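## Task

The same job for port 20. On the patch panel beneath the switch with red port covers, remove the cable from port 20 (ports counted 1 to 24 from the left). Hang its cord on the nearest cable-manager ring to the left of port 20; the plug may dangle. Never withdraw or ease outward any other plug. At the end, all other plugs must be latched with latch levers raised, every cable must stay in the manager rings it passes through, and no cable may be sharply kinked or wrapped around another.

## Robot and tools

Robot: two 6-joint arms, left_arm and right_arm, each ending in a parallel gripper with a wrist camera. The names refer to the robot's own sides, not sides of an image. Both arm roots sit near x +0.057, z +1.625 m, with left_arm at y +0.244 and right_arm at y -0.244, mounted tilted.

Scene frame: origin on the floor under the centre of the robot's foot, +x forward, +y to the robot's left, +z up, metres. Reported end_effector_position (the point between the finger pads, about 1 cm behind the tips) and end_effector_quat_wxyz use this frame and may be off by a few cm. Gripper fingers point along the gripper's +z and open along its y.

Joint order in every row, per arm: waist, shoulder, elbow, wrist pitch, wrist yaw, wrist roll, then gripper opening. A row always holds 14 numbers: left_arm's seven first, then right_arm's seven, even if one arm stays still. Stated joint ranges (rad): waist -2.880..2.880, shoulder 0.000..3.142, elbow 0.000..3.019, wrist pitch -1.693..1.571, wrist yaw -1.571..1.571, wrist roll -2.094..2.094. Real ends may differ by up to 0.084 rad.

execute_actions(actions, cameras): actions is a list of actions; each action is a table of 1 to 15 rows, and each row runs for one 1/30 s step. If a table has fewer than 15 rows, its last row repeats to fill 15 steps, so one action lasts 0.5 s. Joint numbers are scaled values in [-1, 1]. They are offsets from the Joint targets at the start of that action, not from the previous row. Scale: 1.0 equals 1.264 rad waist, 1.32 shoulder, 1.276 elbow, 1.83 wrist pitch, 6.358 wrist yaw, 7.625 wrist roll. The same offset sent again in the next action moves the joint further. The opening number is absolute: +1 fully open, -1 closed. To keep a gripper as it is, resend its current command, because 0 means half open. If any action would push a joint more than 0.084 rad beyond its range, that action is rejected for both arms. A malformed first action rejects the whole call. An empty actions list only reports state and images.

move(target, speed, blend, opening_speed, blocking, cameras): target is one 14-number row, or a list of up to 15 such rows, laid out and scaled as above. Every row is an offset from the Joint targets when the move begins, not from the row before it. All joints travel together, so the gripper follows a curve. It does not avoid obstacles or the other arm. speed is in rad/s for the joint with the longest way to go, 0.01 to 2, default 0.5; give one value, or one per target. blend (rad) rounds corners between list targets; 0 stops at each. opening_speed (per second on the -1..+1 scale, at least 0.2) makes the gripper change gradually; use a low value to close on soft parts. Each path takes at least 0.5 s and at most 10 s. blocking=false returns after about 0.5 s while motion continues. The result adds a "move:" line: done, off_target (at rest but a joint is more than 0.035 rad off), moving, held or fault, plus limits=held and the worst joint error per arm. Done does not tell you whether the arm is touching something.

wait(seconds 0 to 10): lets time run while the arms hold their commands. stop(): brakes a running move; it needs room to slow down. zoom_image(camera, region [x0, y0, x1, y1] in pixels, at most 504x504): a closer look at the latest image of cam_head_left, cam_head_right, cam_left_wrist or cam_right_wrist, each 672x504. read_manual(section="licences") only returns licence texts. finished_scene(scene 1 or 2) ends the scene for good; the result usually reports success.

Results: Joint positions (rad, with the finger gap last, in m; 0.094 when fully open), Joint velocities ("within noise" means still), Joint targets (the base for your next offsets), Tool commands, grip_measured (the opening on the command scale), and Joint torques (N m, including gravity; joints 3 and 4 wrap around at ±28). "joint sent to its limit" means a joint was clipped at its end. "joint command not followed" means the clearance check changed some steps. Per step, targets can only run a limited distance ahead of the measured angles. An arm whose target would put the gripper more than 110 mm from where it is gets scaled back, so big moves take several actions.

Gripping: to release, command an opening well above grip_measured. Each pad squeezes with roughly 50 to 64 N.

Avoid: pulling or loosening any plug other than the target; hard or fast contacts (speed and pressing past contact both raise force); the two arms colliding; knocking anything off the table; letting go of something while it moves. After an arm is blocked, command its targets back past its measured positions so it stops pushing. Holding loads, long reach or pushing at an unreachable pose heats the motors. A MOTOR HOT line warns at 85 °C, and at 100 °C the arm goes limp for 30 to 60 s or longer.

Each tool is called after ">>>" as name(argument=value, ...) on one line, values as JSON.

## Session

>>> execute_actions(actions=[])

>>> zoom_image(camera="cam_head_left", region=[280, 160, 440, 280])

>>> zoom_image(camera="cam_head_right", region=[250, 160, 410, 280])

Scene clock: 0.00 s.
left_arm: end_effector_position=(+0.4791, -0.1235, +1.2275) grip_measured=+1.000 end_effector_quat_wxyz=(+0.014, -0.538, +0.843, -0.009) | right_arm: end_effector_position=(+0.4638, -0.3186, +1.1836) grip_measured=+1.000 end_effector_quat_wxyz=(+0.153, -0.227, +0.934, +0.228)
Joint positions: left_arm=[0.571 1.452 1.075 0.292 -0.996 -1.131 0.094] | right_arm=[-1.951 1.14 0.735 0.53 -0.911 -0.454 0.094]
Joint velocities: within noise
Joint torques (N m): no reading
Motor temperatures (°C): left_arm=[28 30 25 25 25 25 25] | right_arm=[28 31 28 25 25 26 29]
Heat: left arm: hottest shoulder 30 °C; right arm: hottest shoulder 31 °C.
Joint targets: left_arm=[0.572 1.453 1.073 0.292 -0.996 -1.131] | right_arm=[-1.951 1.142 0.729 0.531 -0.911 -0.454]
Tool commands: left_gripper/opening=+1.0 right_gripper/opening=+1.0

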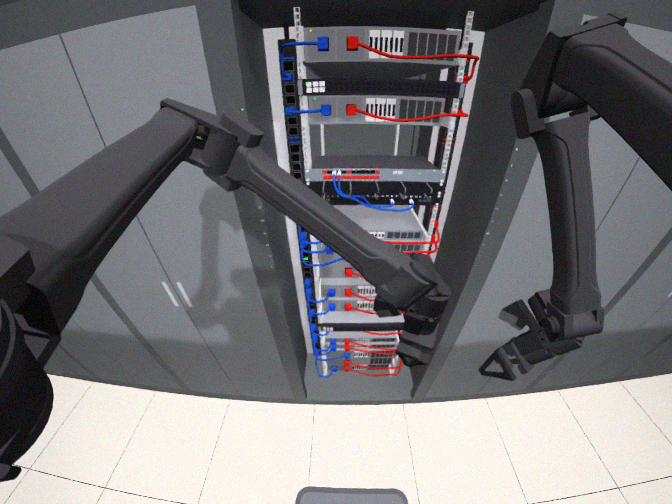

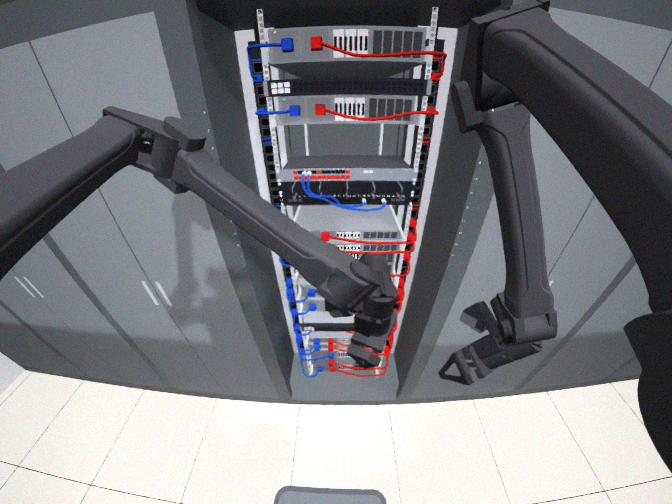

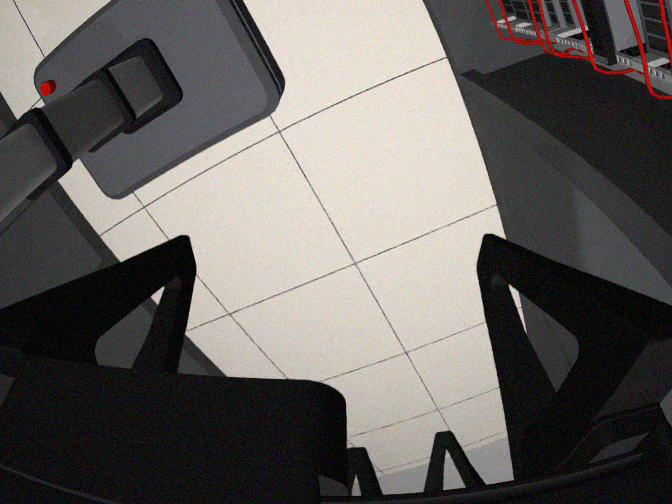

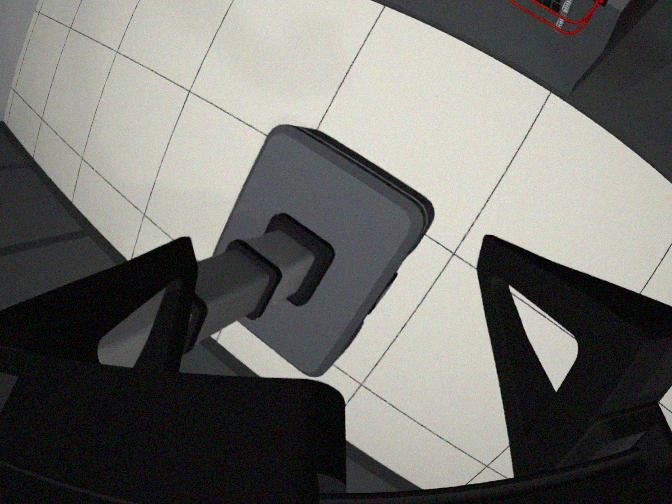

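Scaled by 3.150 from the camera's 672x504 image, which has a finer 960x720 frame.

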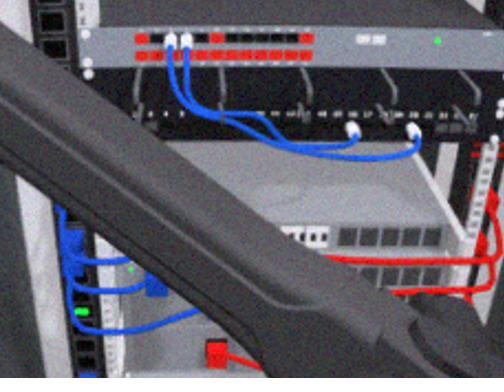

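Scaled by 3.150 from the camera's 672x504 image, which has a finer 960x720 frame.

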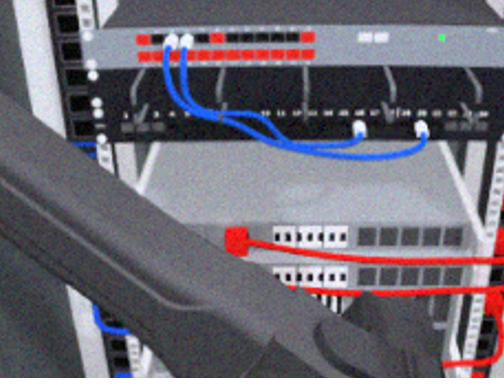

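>>> move(target=[0.409,-0.152,0.011,0.650,0.179,0.045,-0.3, 0.566,-0.075,0.218,0.485,0.0972,0.2198,-0.3], speed=0.8)

Scene clock: 22.97 s.
left_arm: end_effector_position=(+0.7756, +0.0799, +1.3259) grip_measured=-0.297 end_effector_quat_wxyz=(+0.491, -0.398, +0.627, -0.456) | right_arm: end_effector_position=(+0.7894, -0.1490, +1.3824) grip_measured=-0.298 end_effector_quat_wxyz=(+0.421, +0.430, +0.581, +0.548)
Joint positions: left_arm=[1.076 1.26 1.079 1.466 0.14 -0.796 0.033] | right_arm=[-1.253 1.056 0.992 1.401 -0.297 1.206 0.033]
Joint velocities: within noise
Joint torques (N m): left_arm=[-2.61 -14.62 1.95 2.26 0.41 0.15] | right_arm=[4.19 -19.9 3.32 3.06 -0.07 -0.14]
Motor temperatures (°C): left_arm=[29 30 25 25 25 25 25] | right_arm=[28 32 28 25 25 26 29]
Heat: left arm: hottest shoulder 30 °C; right arm: hottest shoulder 32 °C.
Joint targets: left_arm=[1.089 1.252 1.087 1.482 0.142 -0.788] | right_arm=[-1.235 1.042 1.007 1.418 -0.294 1.222]
move: done

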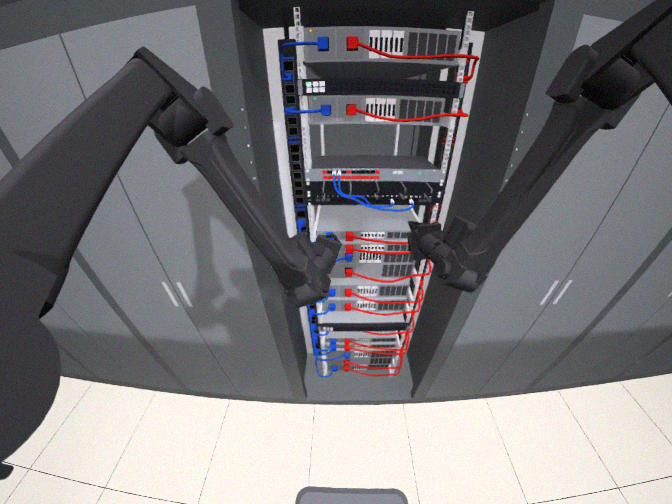

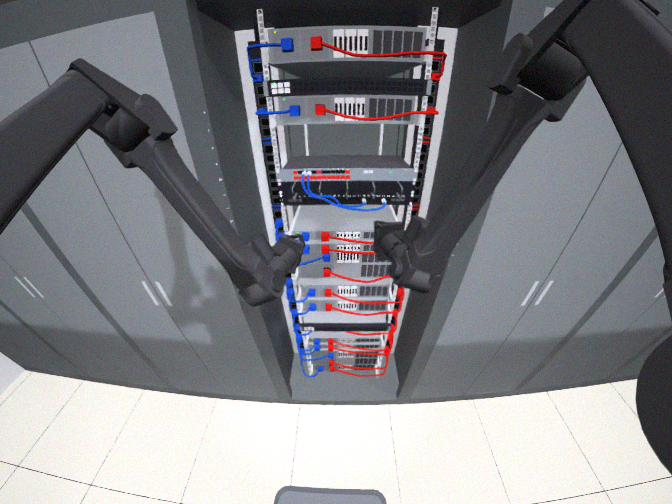

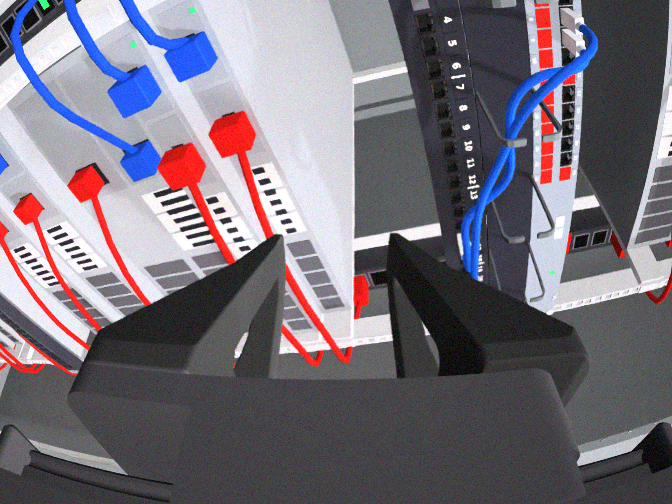

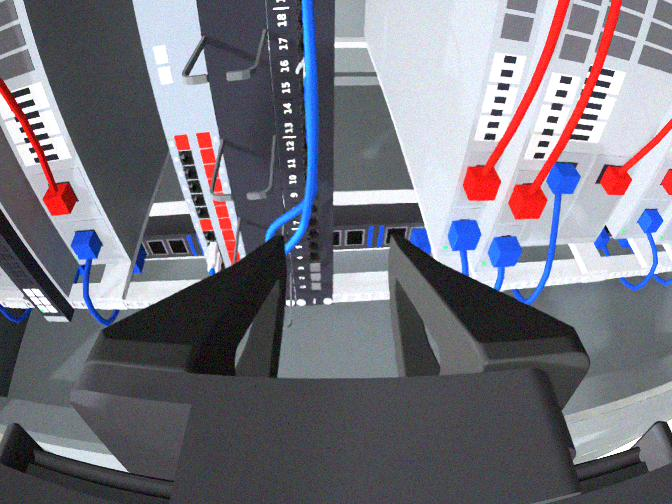

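>>> move(target=[0,0,0,0,0,0,-0.3, -0.280,0.050,0.042,0.069,-0.0072,0.0485,-0.3], speed=0.5)

>>> zoom_image(camera="cam_right_wrist", region=[150, 0, 400, 250])

Scene clock: 33.73 s.
left_arm: end_effector_position=(+0.7756, +0.0798, +1.3259) grip_measured=-0.297 end_effector_quat_wxyz=(+0.491, -0.397, +0.627, -0.456) | right_arm: end_effector_position=(+0.7970, -0.2456, +1.3736) grip_measured=-0.298 end_effector_quat_wxyz=(+0.427, +0.435, +0.562, +0.559)
Joint positions: left_arm=[1.076 1.26 1.079 1.466 0.14 -0.795 0.033] | right_arm=[-1.574 1.087 1.041 1.527 -0.336 1.576 0.033]
Joint velocities: within noise
Joint torques (N m): left_arm=[-2.37 -14.15 1.91 2.19 0.41 0.15] | right_arm=[-1.26 -18.55 3.9 3.22 -0.1 -0.09]
Motor temperatures (°C): left_arm=[29 30 25 25 25 25 25] | right_arm=[28 32 28 25 25 26 29]
Heat: left arm: hottest shoulder 30 °C; right arm: hottest shoulder 32 °C.
Joint targets: left_arm=[1.089 1.252 1.087 1.482 0.142 -0.788] | right_arm=[-1.589 1.108 1.060 1.545 -0.339 1.592]
move: done

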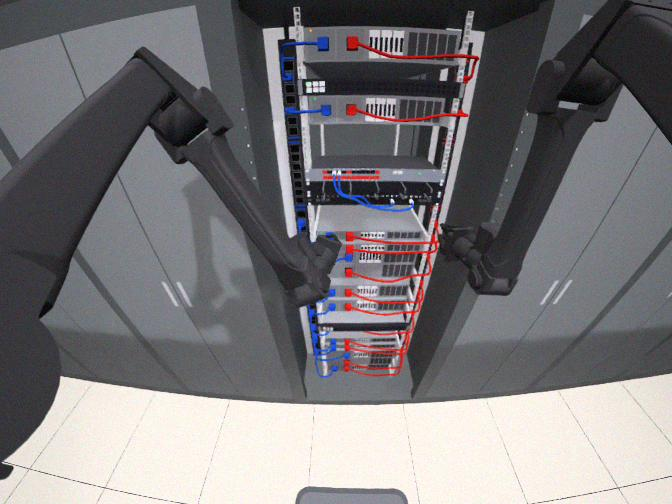

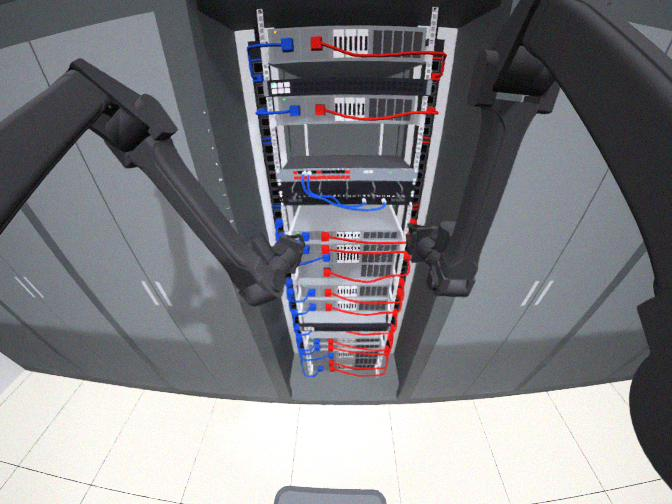

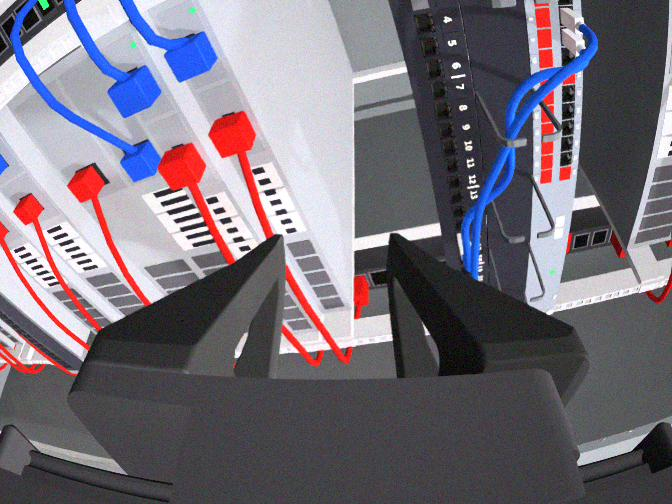

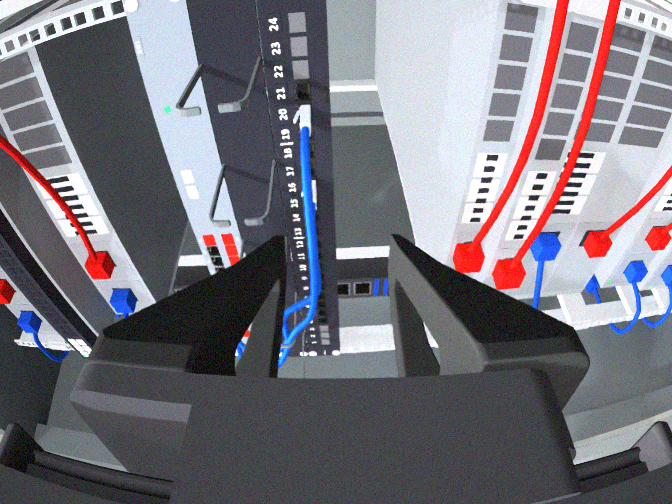

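Scaled by 2.016 from the camera's 672x504 image, which has a finer 960x720 frame.

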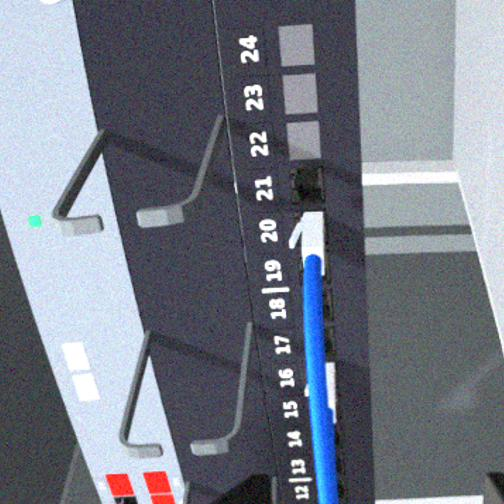

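>>> move(target=[0,0,0,0,0,0,-0.3, 0.292,-0.025,0.0494,-0.0585,0.0464,-0.0479,-0.5], speed=0.4)

>>> zoom_image(camera="cam_right_wrist", region=[200, 60, 400, 260])

Scene clock: 89.77 s.
left_arm: end_effector_position=(+0.7756, +0.0798, +1.3259) grip_measured=-0.297 end_effector_quat_wxyz=(+0.491, -0.397, +0.627, -0.456) | right_arm: end_effector_position=(+0.8320, -0.1927, +1.3903) grip_measured=-0.498 end_effector_quat_wxyz=(+0.496, +0.502, +0.502, +0.501)
Joint positions: left_arm=[1.076 1.26 1.079 1.466 0.14 -0.795 0.033] | right_arm=[-1.237 1.087 1.102 1.447 -0.048 1.243 0.024]
Joint velocities: within noise
Joint torques (N m): left_arm=[-2.96 -14.04 1.98 2.22 0.41 0.18] | right_arm=[4.07 -20.95 4.68 2.11 -0.06 -0.4]
Motor temperatures (°C): left_arm=[29 31 25 25 25 25 25] | right_arm=[28 36 28 25 25 26 28]
Heat: left arm: hottest shoulder 31 °C; right arm: hottest shoulder 36 °C.
Joint targets: left_arm=[1.089 1.252 1.087 1.482 0.142 -0.788] | right_arm=[-1.220 1.075 1.123 1.438 -0.044 1.227]
move: done

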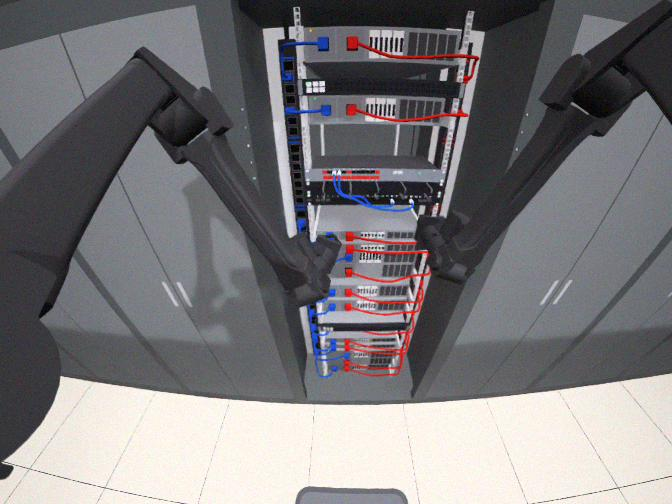

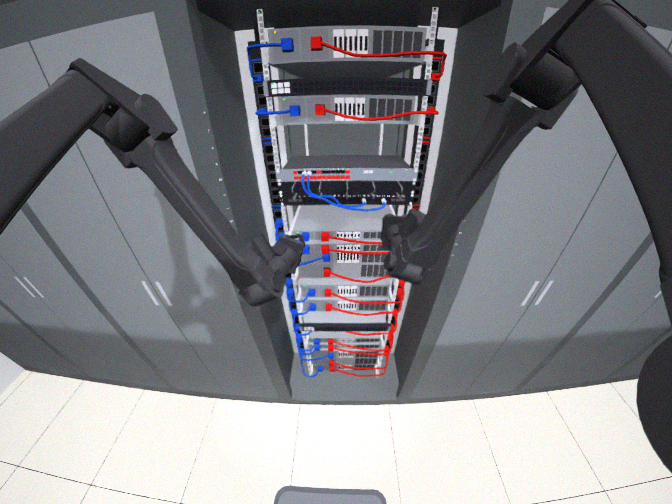

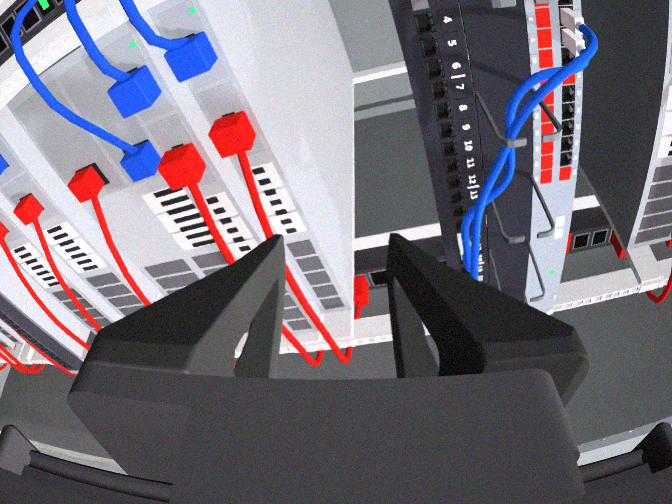

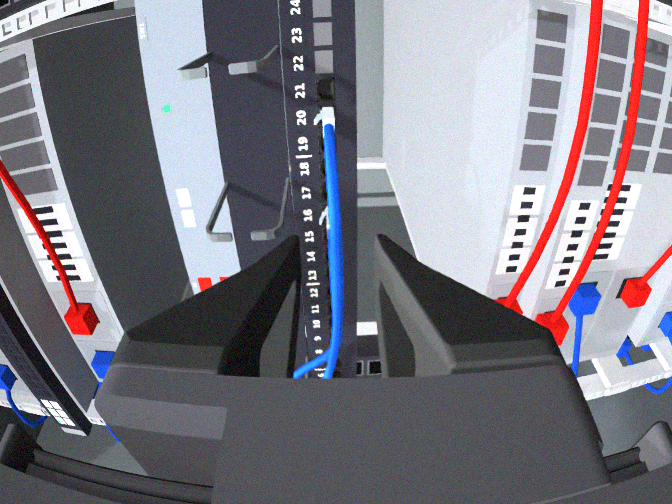

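Scaled by 2.520 from the camera's 672x504 image, which has a finer 960x720 frame.

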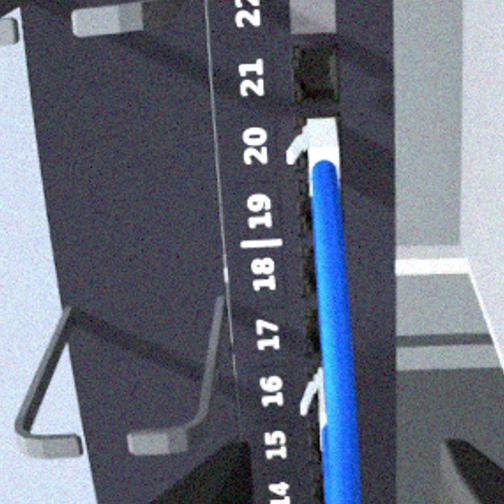

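>>> move(target=[0,0,0,0,0,0,-0.3, 0.0119,0.0477,0.1646,-0.0951,0.0003,-0.0021,-0.5], speed=0.2)

>>> zoom_image(camera="cam_right_wrist", region=[240, 60, 440, 290])

>>> zoom_image(camera="cam_head_right", region=[340, 170, 430, 240])

Scene clock: 114.73 s.
left_arm: end_effector_position=(+0.7756, +0.0798, +1.3259) grip_measured=-0.297 end_effector_quat_wxyz=(+0.491, -0.397, +0.627, -0.456) | right_arm: end_effector_position=(+0.9010, -0.1938, +1.3945) grip_measured=-0.498 end_effector_quat_wxyz=(+0.497, +0.501, +0.502, +0.500)
Joint positions: left_arm=[1.076 1.26 1.079 1.466 0.14 -0.795 0.033] | right_arm=[-1.224 1.113 1.302 1.273 -0.046 1.226 0.024]
Joint velocities: within noise
Joint torques (N m): left_arm=[-2.49 -14.33 1.99 2.19 0.39 0.2] | right_arm=[4.6 -19.78 7.31 2.14 -0.08 -0.38]
Motor temperatures (°C): left_arm=[28 31 25 25 25 25 25] | right_arm=[28 37 29 25 25 26 28]
Heat: left arm: hottest shoulder 31 °C; right arm: hottest shoulder 37 °C.
Joint targets: left_arm=[1.089 1.252 1.087 1.482 0.142 -0.788] | right_arm=[-1.205 1.138 1.333 1.264 -0.042 1.211]
move: done

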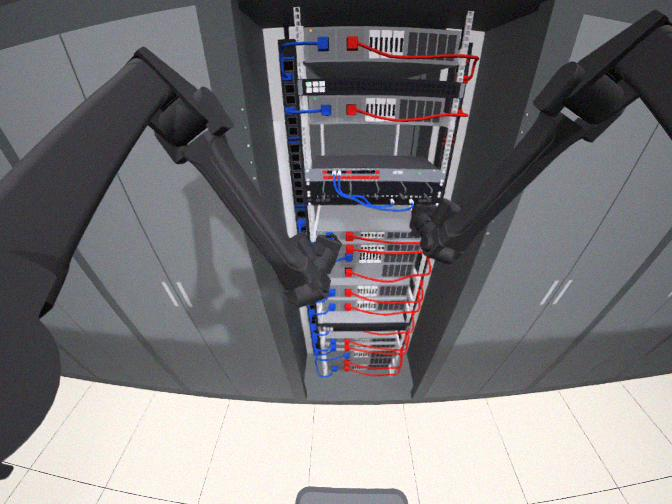

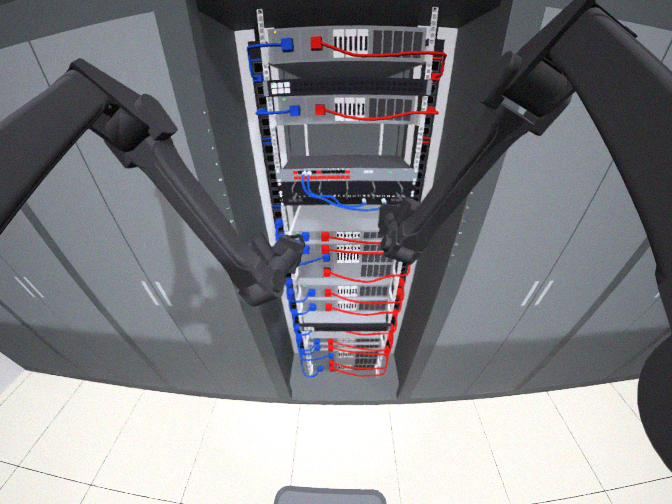

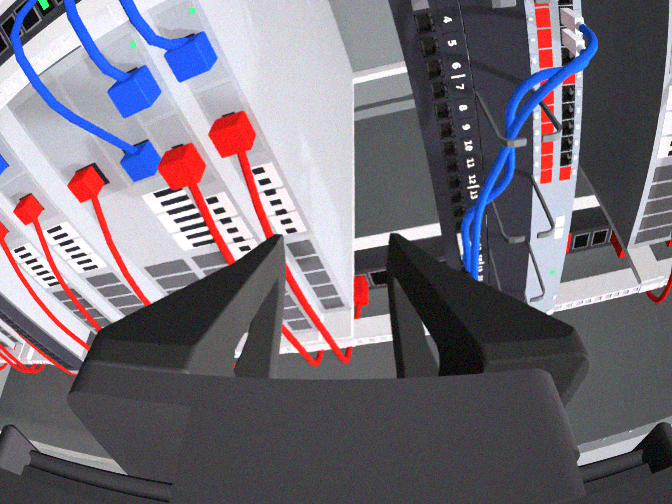

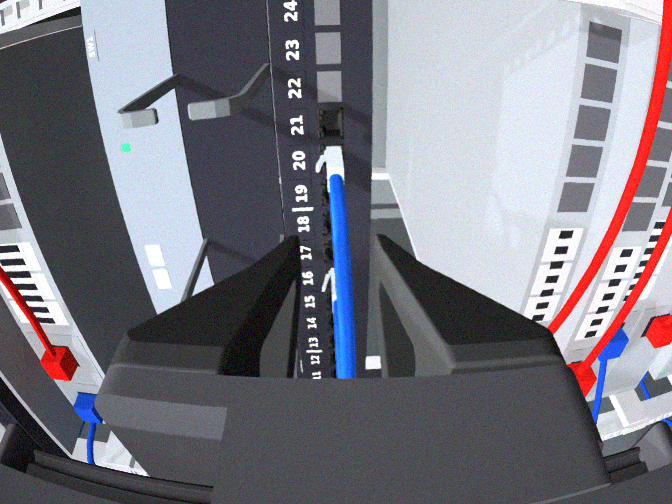

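Scaled by 2.191 from the camera's 672x504 image, which has a finer 960x720 frame.

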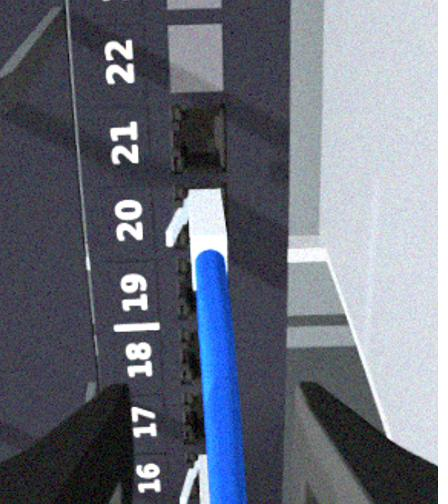

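Scaled by 5.600 from the camera's 672x504 image, which has a finer 960x720 frame.

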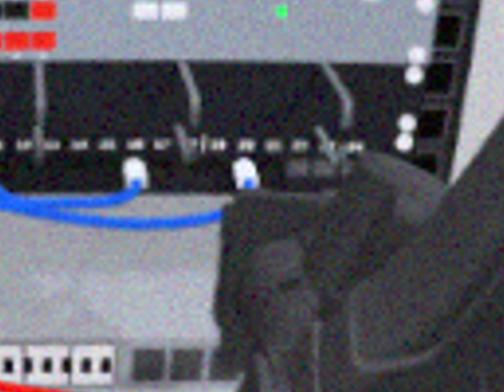

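>>> move(target=[0,0,0,0,0,0,-0.3, 0.001,0.0176,0.0725,-0.0358,0,0,-0.55], speed=0.15)

>>> zoom_image(camera="cam_right_wrist", region=[240, 60, 440, 290])

Scene clock: 134.57 s.
left_arm: end_effector_position=(+0.7756, +0.0798, +1.3259) grip_measured=-0.297 end_effector_quat_wxyz=(+0.491, -0.397, +0.627, -0.456) | right_arm: end_effector_position=(+0.9290, -0.1952, +1.3958) grip_measured=-0.548 end_effector_quat_wxyz=(+0.498, +0.501, +0.501, +0.500)
Joint positions: left_arm=[1.076 1.26 1.079 1.466 0.14 -0.795 0.033] | right_arm=[-1.223 1.135 1.393 1.207 -0.045 1.225 0.021]
Joint velocities: within noise
Joint torques (N m): left_arm=[-2.78 -14.21 2.03 2.13 0.41 0.15] | right_arm=[4.84 -20.48 8.28 2.26 -0.08 -0.39]
Motor temperatures (°C): left_arm=[28 31 25 25 25 25 25] | right_arm=[28 35 30 25 25 26 28]
Heat: left arm: hottest shoulder 31 °C; right arm: hottest shoulder 35 °C.
Joint targets: left_arm=[1.089 1.252 1.087 1.482 0.142 -0.788] | right_arm=[-1.204 1.162 1.426 1.198 -0.042 1.211]
move: done

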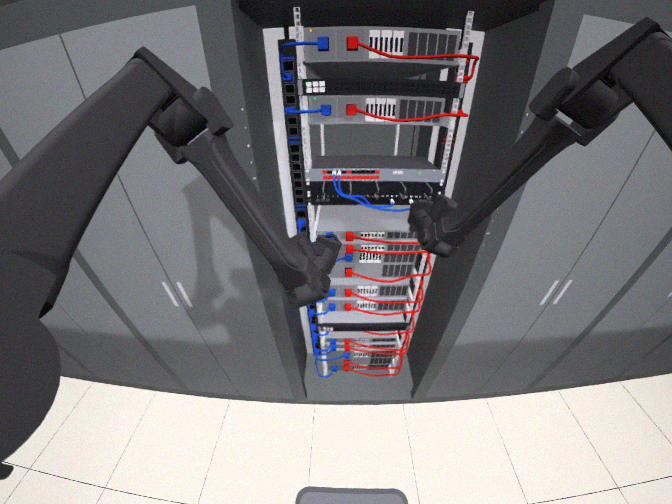

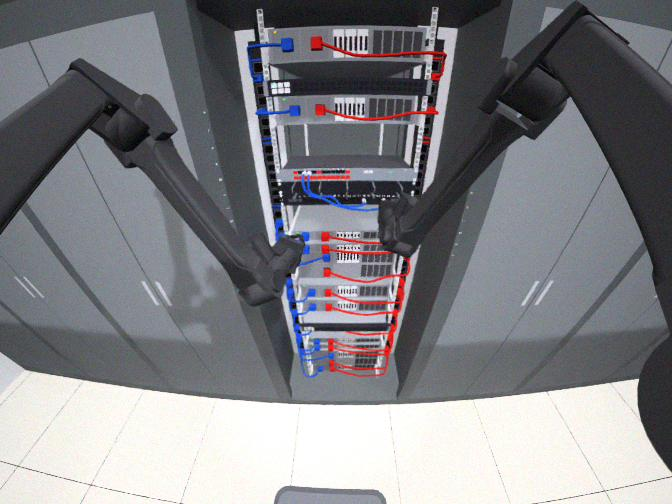

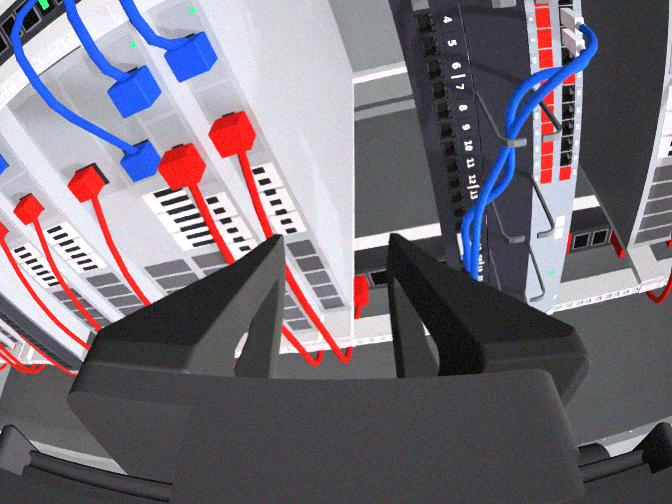

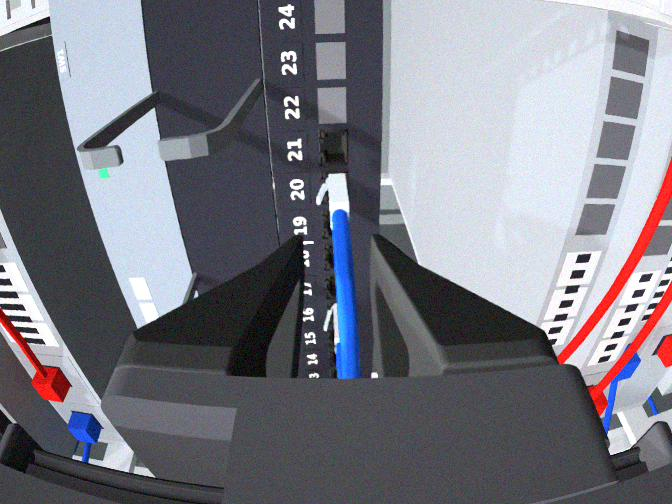

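Scaled by 2.191 from the camera's 672x504 image, which has a finer 960x720 frame.

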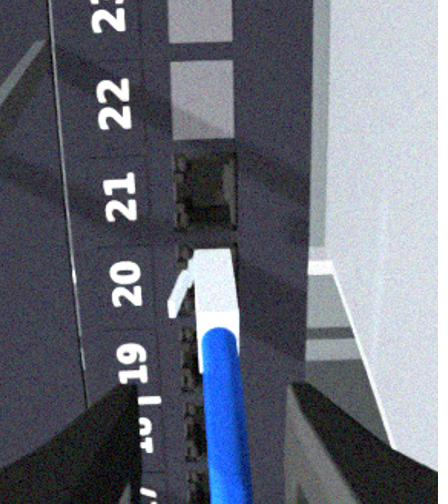

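>>> move(target=[0,0,0,0,0,0,-0.3, 0,0.018,0.0700,-0.0345,0,0,-0.6], speed=0.12)

>>> zoom_image(camera="cam_right_wrist", region=[240, 100, 440, 330])

>>> zoom_image(camera="cam_head_right", region=[340, 170, 430, 240])

Scene clock: 140.90 s.
left_arm: end_effector_position=(+0.7756, +0.0798, +1.3259) grip_measured=-0.297 end_effector_quat_wxyz=(+0.491, -0.397, +0.627, -0.456) | right_arm: end_effector_position=(+0.9541, -0.1963, +1.3959) grip_measured=-0.598 end_effector_quat_wxyz=(+0.498, +0.501, +0.501, +0.500)
Joint positions: left_arm=[1.076 1.26 1.079 1.466 0.14 -0.795 0.033] | right_arm=[-1.223 1.158 1.479 1.144 -0.045 1.225 0.019]
Joint velocities: within noise
Joint torques (N m): left_arm=[-2.37 -14.15 1.87 2.19 0.4 0.16] | right_arm=[4.89 -20.95 9.14 2.14 -0.1 -0.38]
Motor temperatures (°C): left_arm=[28 31 25 25 25 25 25] | right_arm=[28 35 30 25 25 26 28]
Heat: left arm: hottest shoulder 31 °C; right arm: hottest shoulder 35 °C.
Joint targets: left_arm=[1.089 1.252 1.087 1.482 0.142 -0.788] | right_arm=[-1.204 1.185 1.515 1.135 -0.042 1.210]
move: off_target (right_arm); right_arm: the elbow is farthest, 0.037 rad from its target

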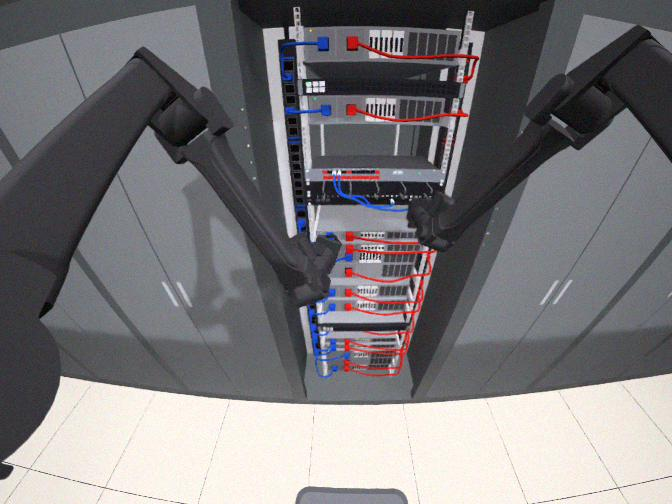

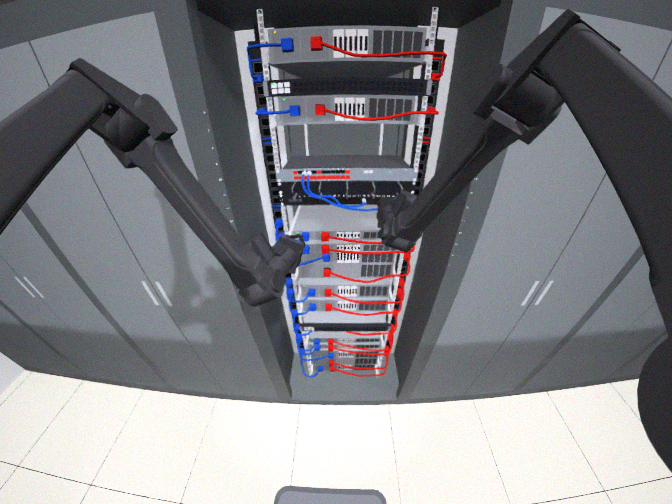

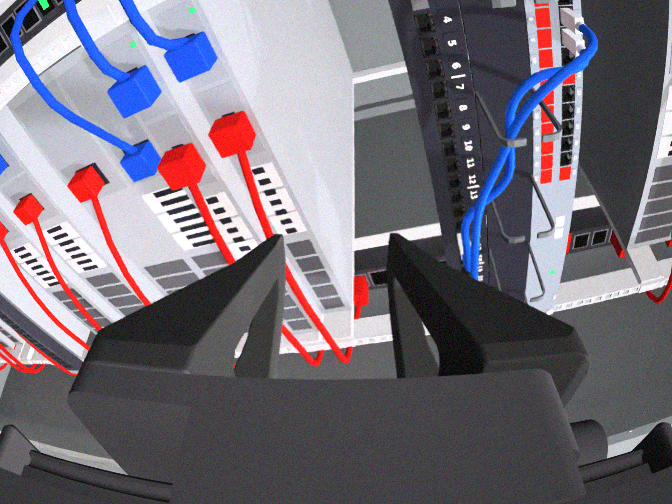

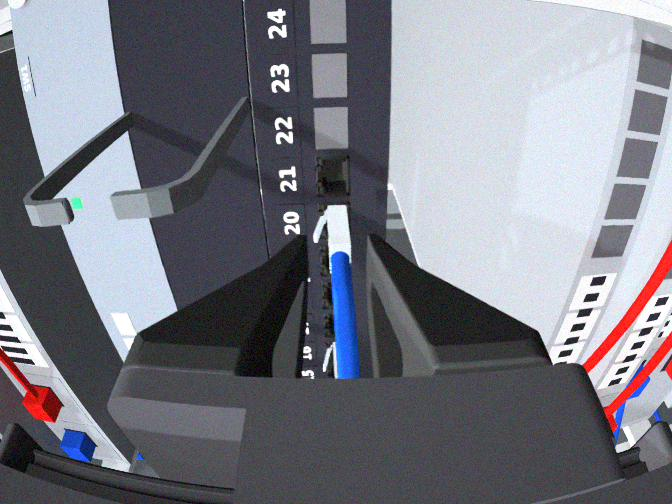

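Scaled by 2.191 from the camera's 672x504 image, which has a finer 960x720 frame.

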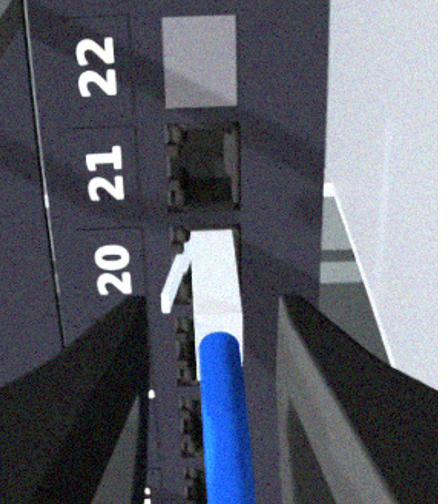

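Scaled by 5.600 from the camera's 672x504 image, which has a finer 960x720 frame.

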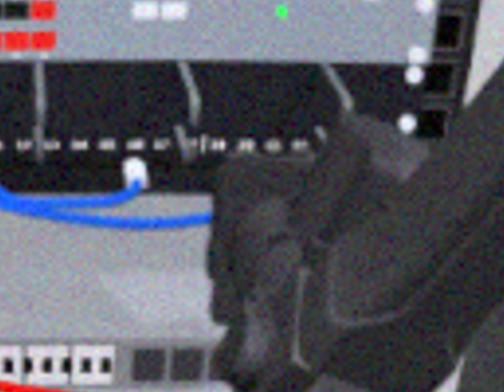

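>>> move(target=[0,0,0,0,0,0,-0.3, 0,0.007,0.0255,-0.0122,0,0,-0.6], speed=0.1, cameras=["cam_right_wrist"])

>>> zoom_image(camera="cam_right_wrist", region=[240, 130, 440, 330])

Scene clock: 148.67 s.
left_arm: end_effector_position=(+0.7756, +0.0798, +1.3259) grip_measured=-0.297 end_effector_quat_wxyz=(+0.491, -0.397, +0.627, -0.456) | right_arm: end_effector_position=(+0.9631, -0.1968, +1.3962) grip_measured=-0.598 end_effector_quat_wxyz=(+0.498, +0.501, +0.501, +0.500)
Joint positions: left_arm=[1.076 1.26 1.079 1.466 0.14 -0.795 0.033] | right_arm=[-1.223 1.167 1.51 1.122 -0.045 1.225 0.019]
Joint velocities: within noise
Joint torques (N m): left_arm=[-2.61 -14.27 1.99 2.21 0.4 0.17] | right_arm=[4.78 -21.77 9.4 2.13 -0.1 -0.38]
Motor temperatures (°C): left_arm=[28 31 25 25 25 25 25] | right_arm=[28 36 30 25 25 26 28]
Heat: left arm: hottest shoulder 31 °C; right arm: hottest shoulder 36 °C.
Joint targets: left_arm=[1.089 1.252 1.087 1.482 0.142 -0.788] | right_arm=[-1.204 1.195 1.548 1.113 -0.042 1.211]
move: off_target (right_arm); right_arm: the elbow is farthest, 0.037 rad from its target
Images, in order (width x height): cam_right_wrist 672x504.

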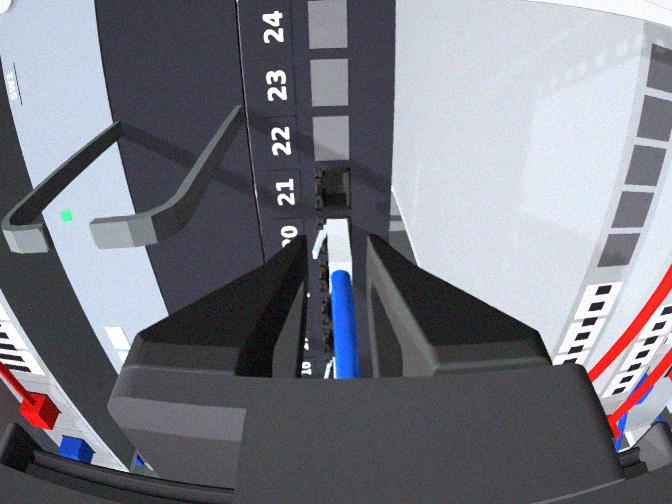

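Scaled by 2.520 from the camera's 672x504 image, which has a finer 960x720 frame.

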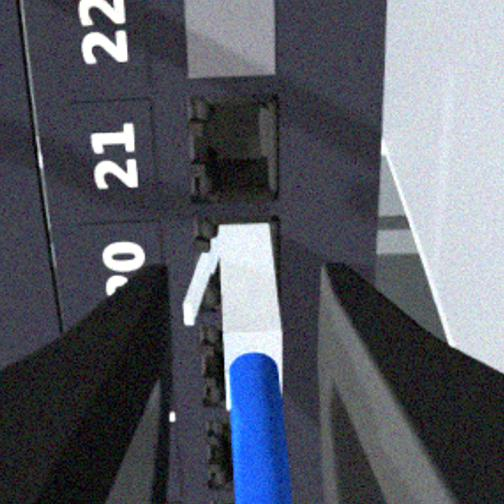

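>>> move(target=[0,0,0,0,0,0,-0.3, 0,0,0,0,0,0,-1], opening_speed=0.3, cameras=["cam_right_wrist"])

>>> zoom_image(camera="cam_right_wrist", region=[240, 130, 440, 330])

Scene clock: 153.87 s.
left_arm: end_effector_position=(+0.7756, +0.0798, +1.3259) grip_measured=-0.297 end_effector_quat_wxyz=(+0.491, -0.397, +0.627, -0.456) | right_arm: end_effector_position=(+0.9631, -0.1966, +1.3952) grip_measured=-0.891 end_effector_quat_wxyz=(+0.499, +0.500, +0.503, +0.499)
Joint positions: left_arm=[1.076 1.26 1.079 1.466 0.14 -0.795 0.033] | right_arm=[-1.223 1.168 1.511 1.12 -0.045 1.221 0.005]
Joint velocities: within noise
Joint torques (N m): left_arm=[-2.49 -14.1 1.96 2.07 0.39 0.17] | right_arm=[4.78 -21.83 9.37 2.17 -0.1 -0.33]
Motor temperatures (°C): left_arm=[28 32 25 25 25 25 25] | right_arm=[28 36 31 25 25 26 28]
Heat: left arm: hottest shoulder 32 °C; right arm: hottest shoulder 36 °C.
Joint targets: left_arm=[1.089 1.252 1.087 1.482 0.142 -0.788] | right_arm=[-1.204 1.195 1.548 1.113 -0.042 1.211]
move: off_target (right_arm); right_arm: the elbow is farthest, 0.037 rad from its target
Images, in order (width x height): cam_right_wrist 672x504.

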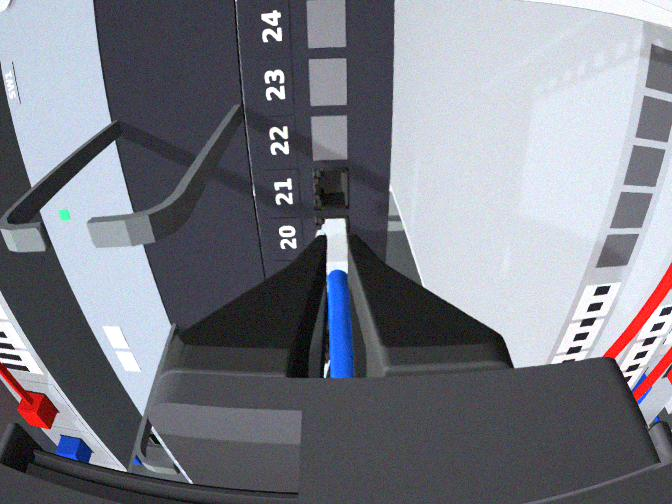

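Scaled by 2.520 from the camera's 672x504 image, which has a finer 960x720 frame.

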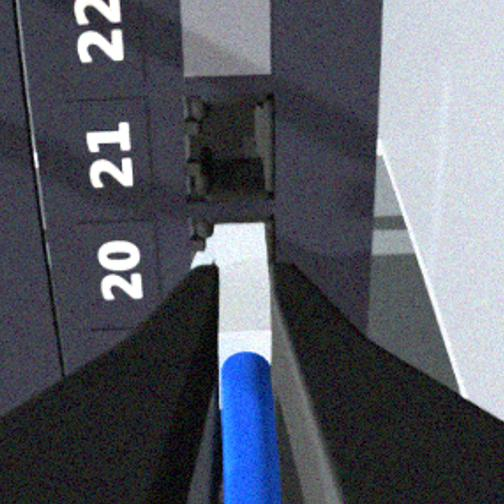

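>>> move(target=[[0,0,0,0,0,0,-0.3, 0,-0.028,-0.029,0.0098,0,0,-1],[0,0,0,0,0,0,-0.3, 0,-0.0523,-0.1317,0.065,0,0,-1]], speed=0.12)

>>> zoom_image(camera="cam_right_wrist", region=[240, 60, 440, 290])

Scene clock: 166.07 s.
left_arm: end_effector_position=(+0.7756, +0.0798, +1.3259) grip_measured=-0.297 end_effector_quat_wxyz=(+0.491, -0.397, +0.627, -0.456) | right_arm: end_effector_position=(+0.9579, -0.1956, +1.3936) grip_measured=-0.893 end_effector_quat_wxyz=(+0.498, +0.501, +0.504, +0.497)
Joint positions: left_arm=[1.076 1.26 1.079 1.466 0.14 -0.795 0.033] | right_arm=[-1.221 1.164 1.493 1.13 -0.043 1.219 0.005]
Joint velocities: within noise
Joint torques (N m): left_arm=[-2.67 -14.39 2.06 2.21 0.41 0.17] | right_arm=[4.6 -27.16 -4.66 6.26 -0.19 -0.31]
Motor temperatures (°C): left_arm=[28 32 25 25 25 25 25] | right_arm=[28 36 31 25 25 26 29]
Heat: left arm: hottest shoulder 32 °C; right arm: hottest shoulder 36 °C.
Joint targets: left_arm=[1.089 1.252 1.087 1.482 0.142 -0.788] | right_arm=[-1.204 1.125 1.380 1.232 -0.042 1.211]
move: off_target (right_arm); right_arm: the elbow is farthest, 0.114 rad from its target

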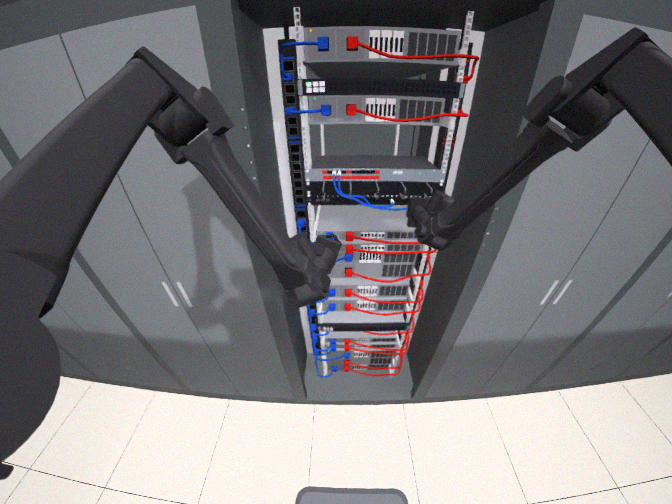

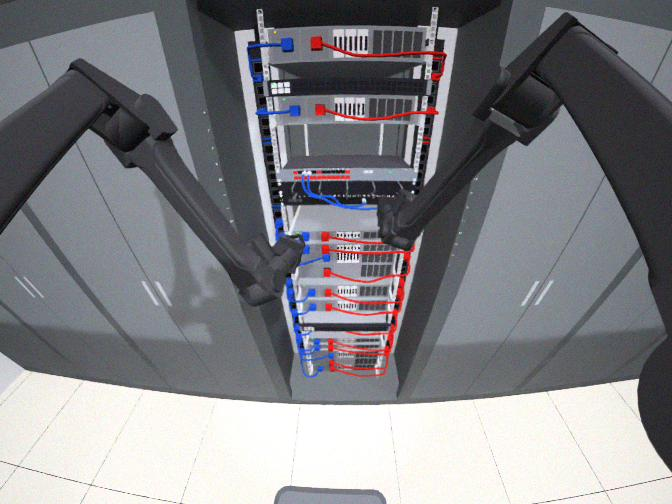

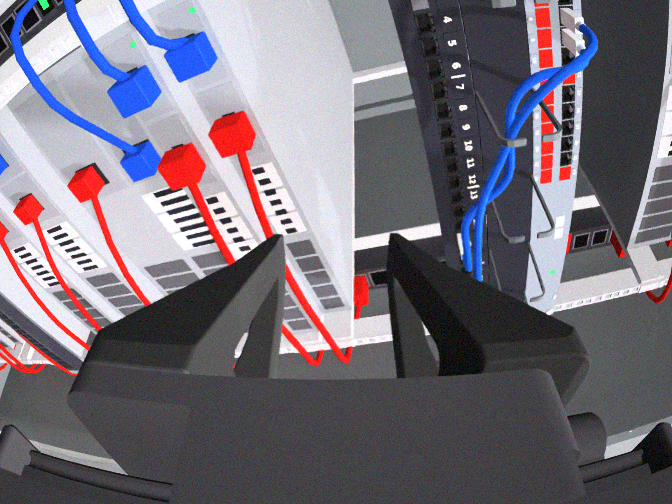

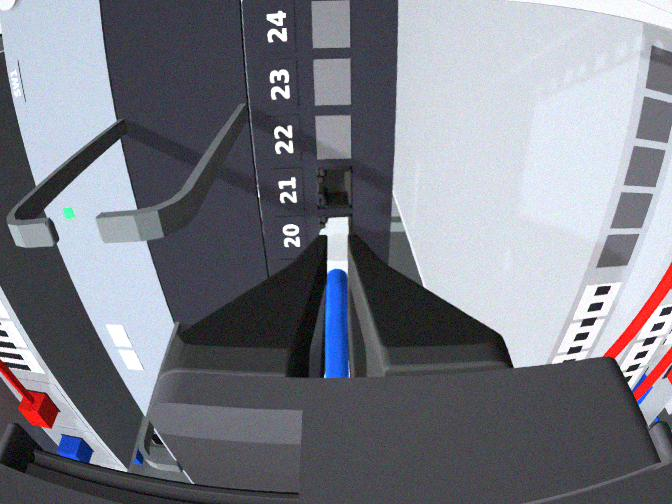

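Scaled by 2.191 from the camera's 672x504 image, which has a finer 960x720 frame.

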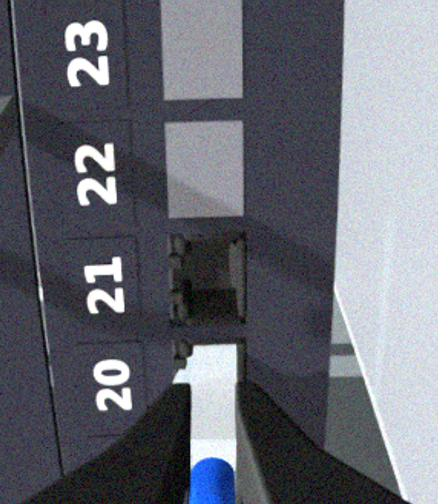

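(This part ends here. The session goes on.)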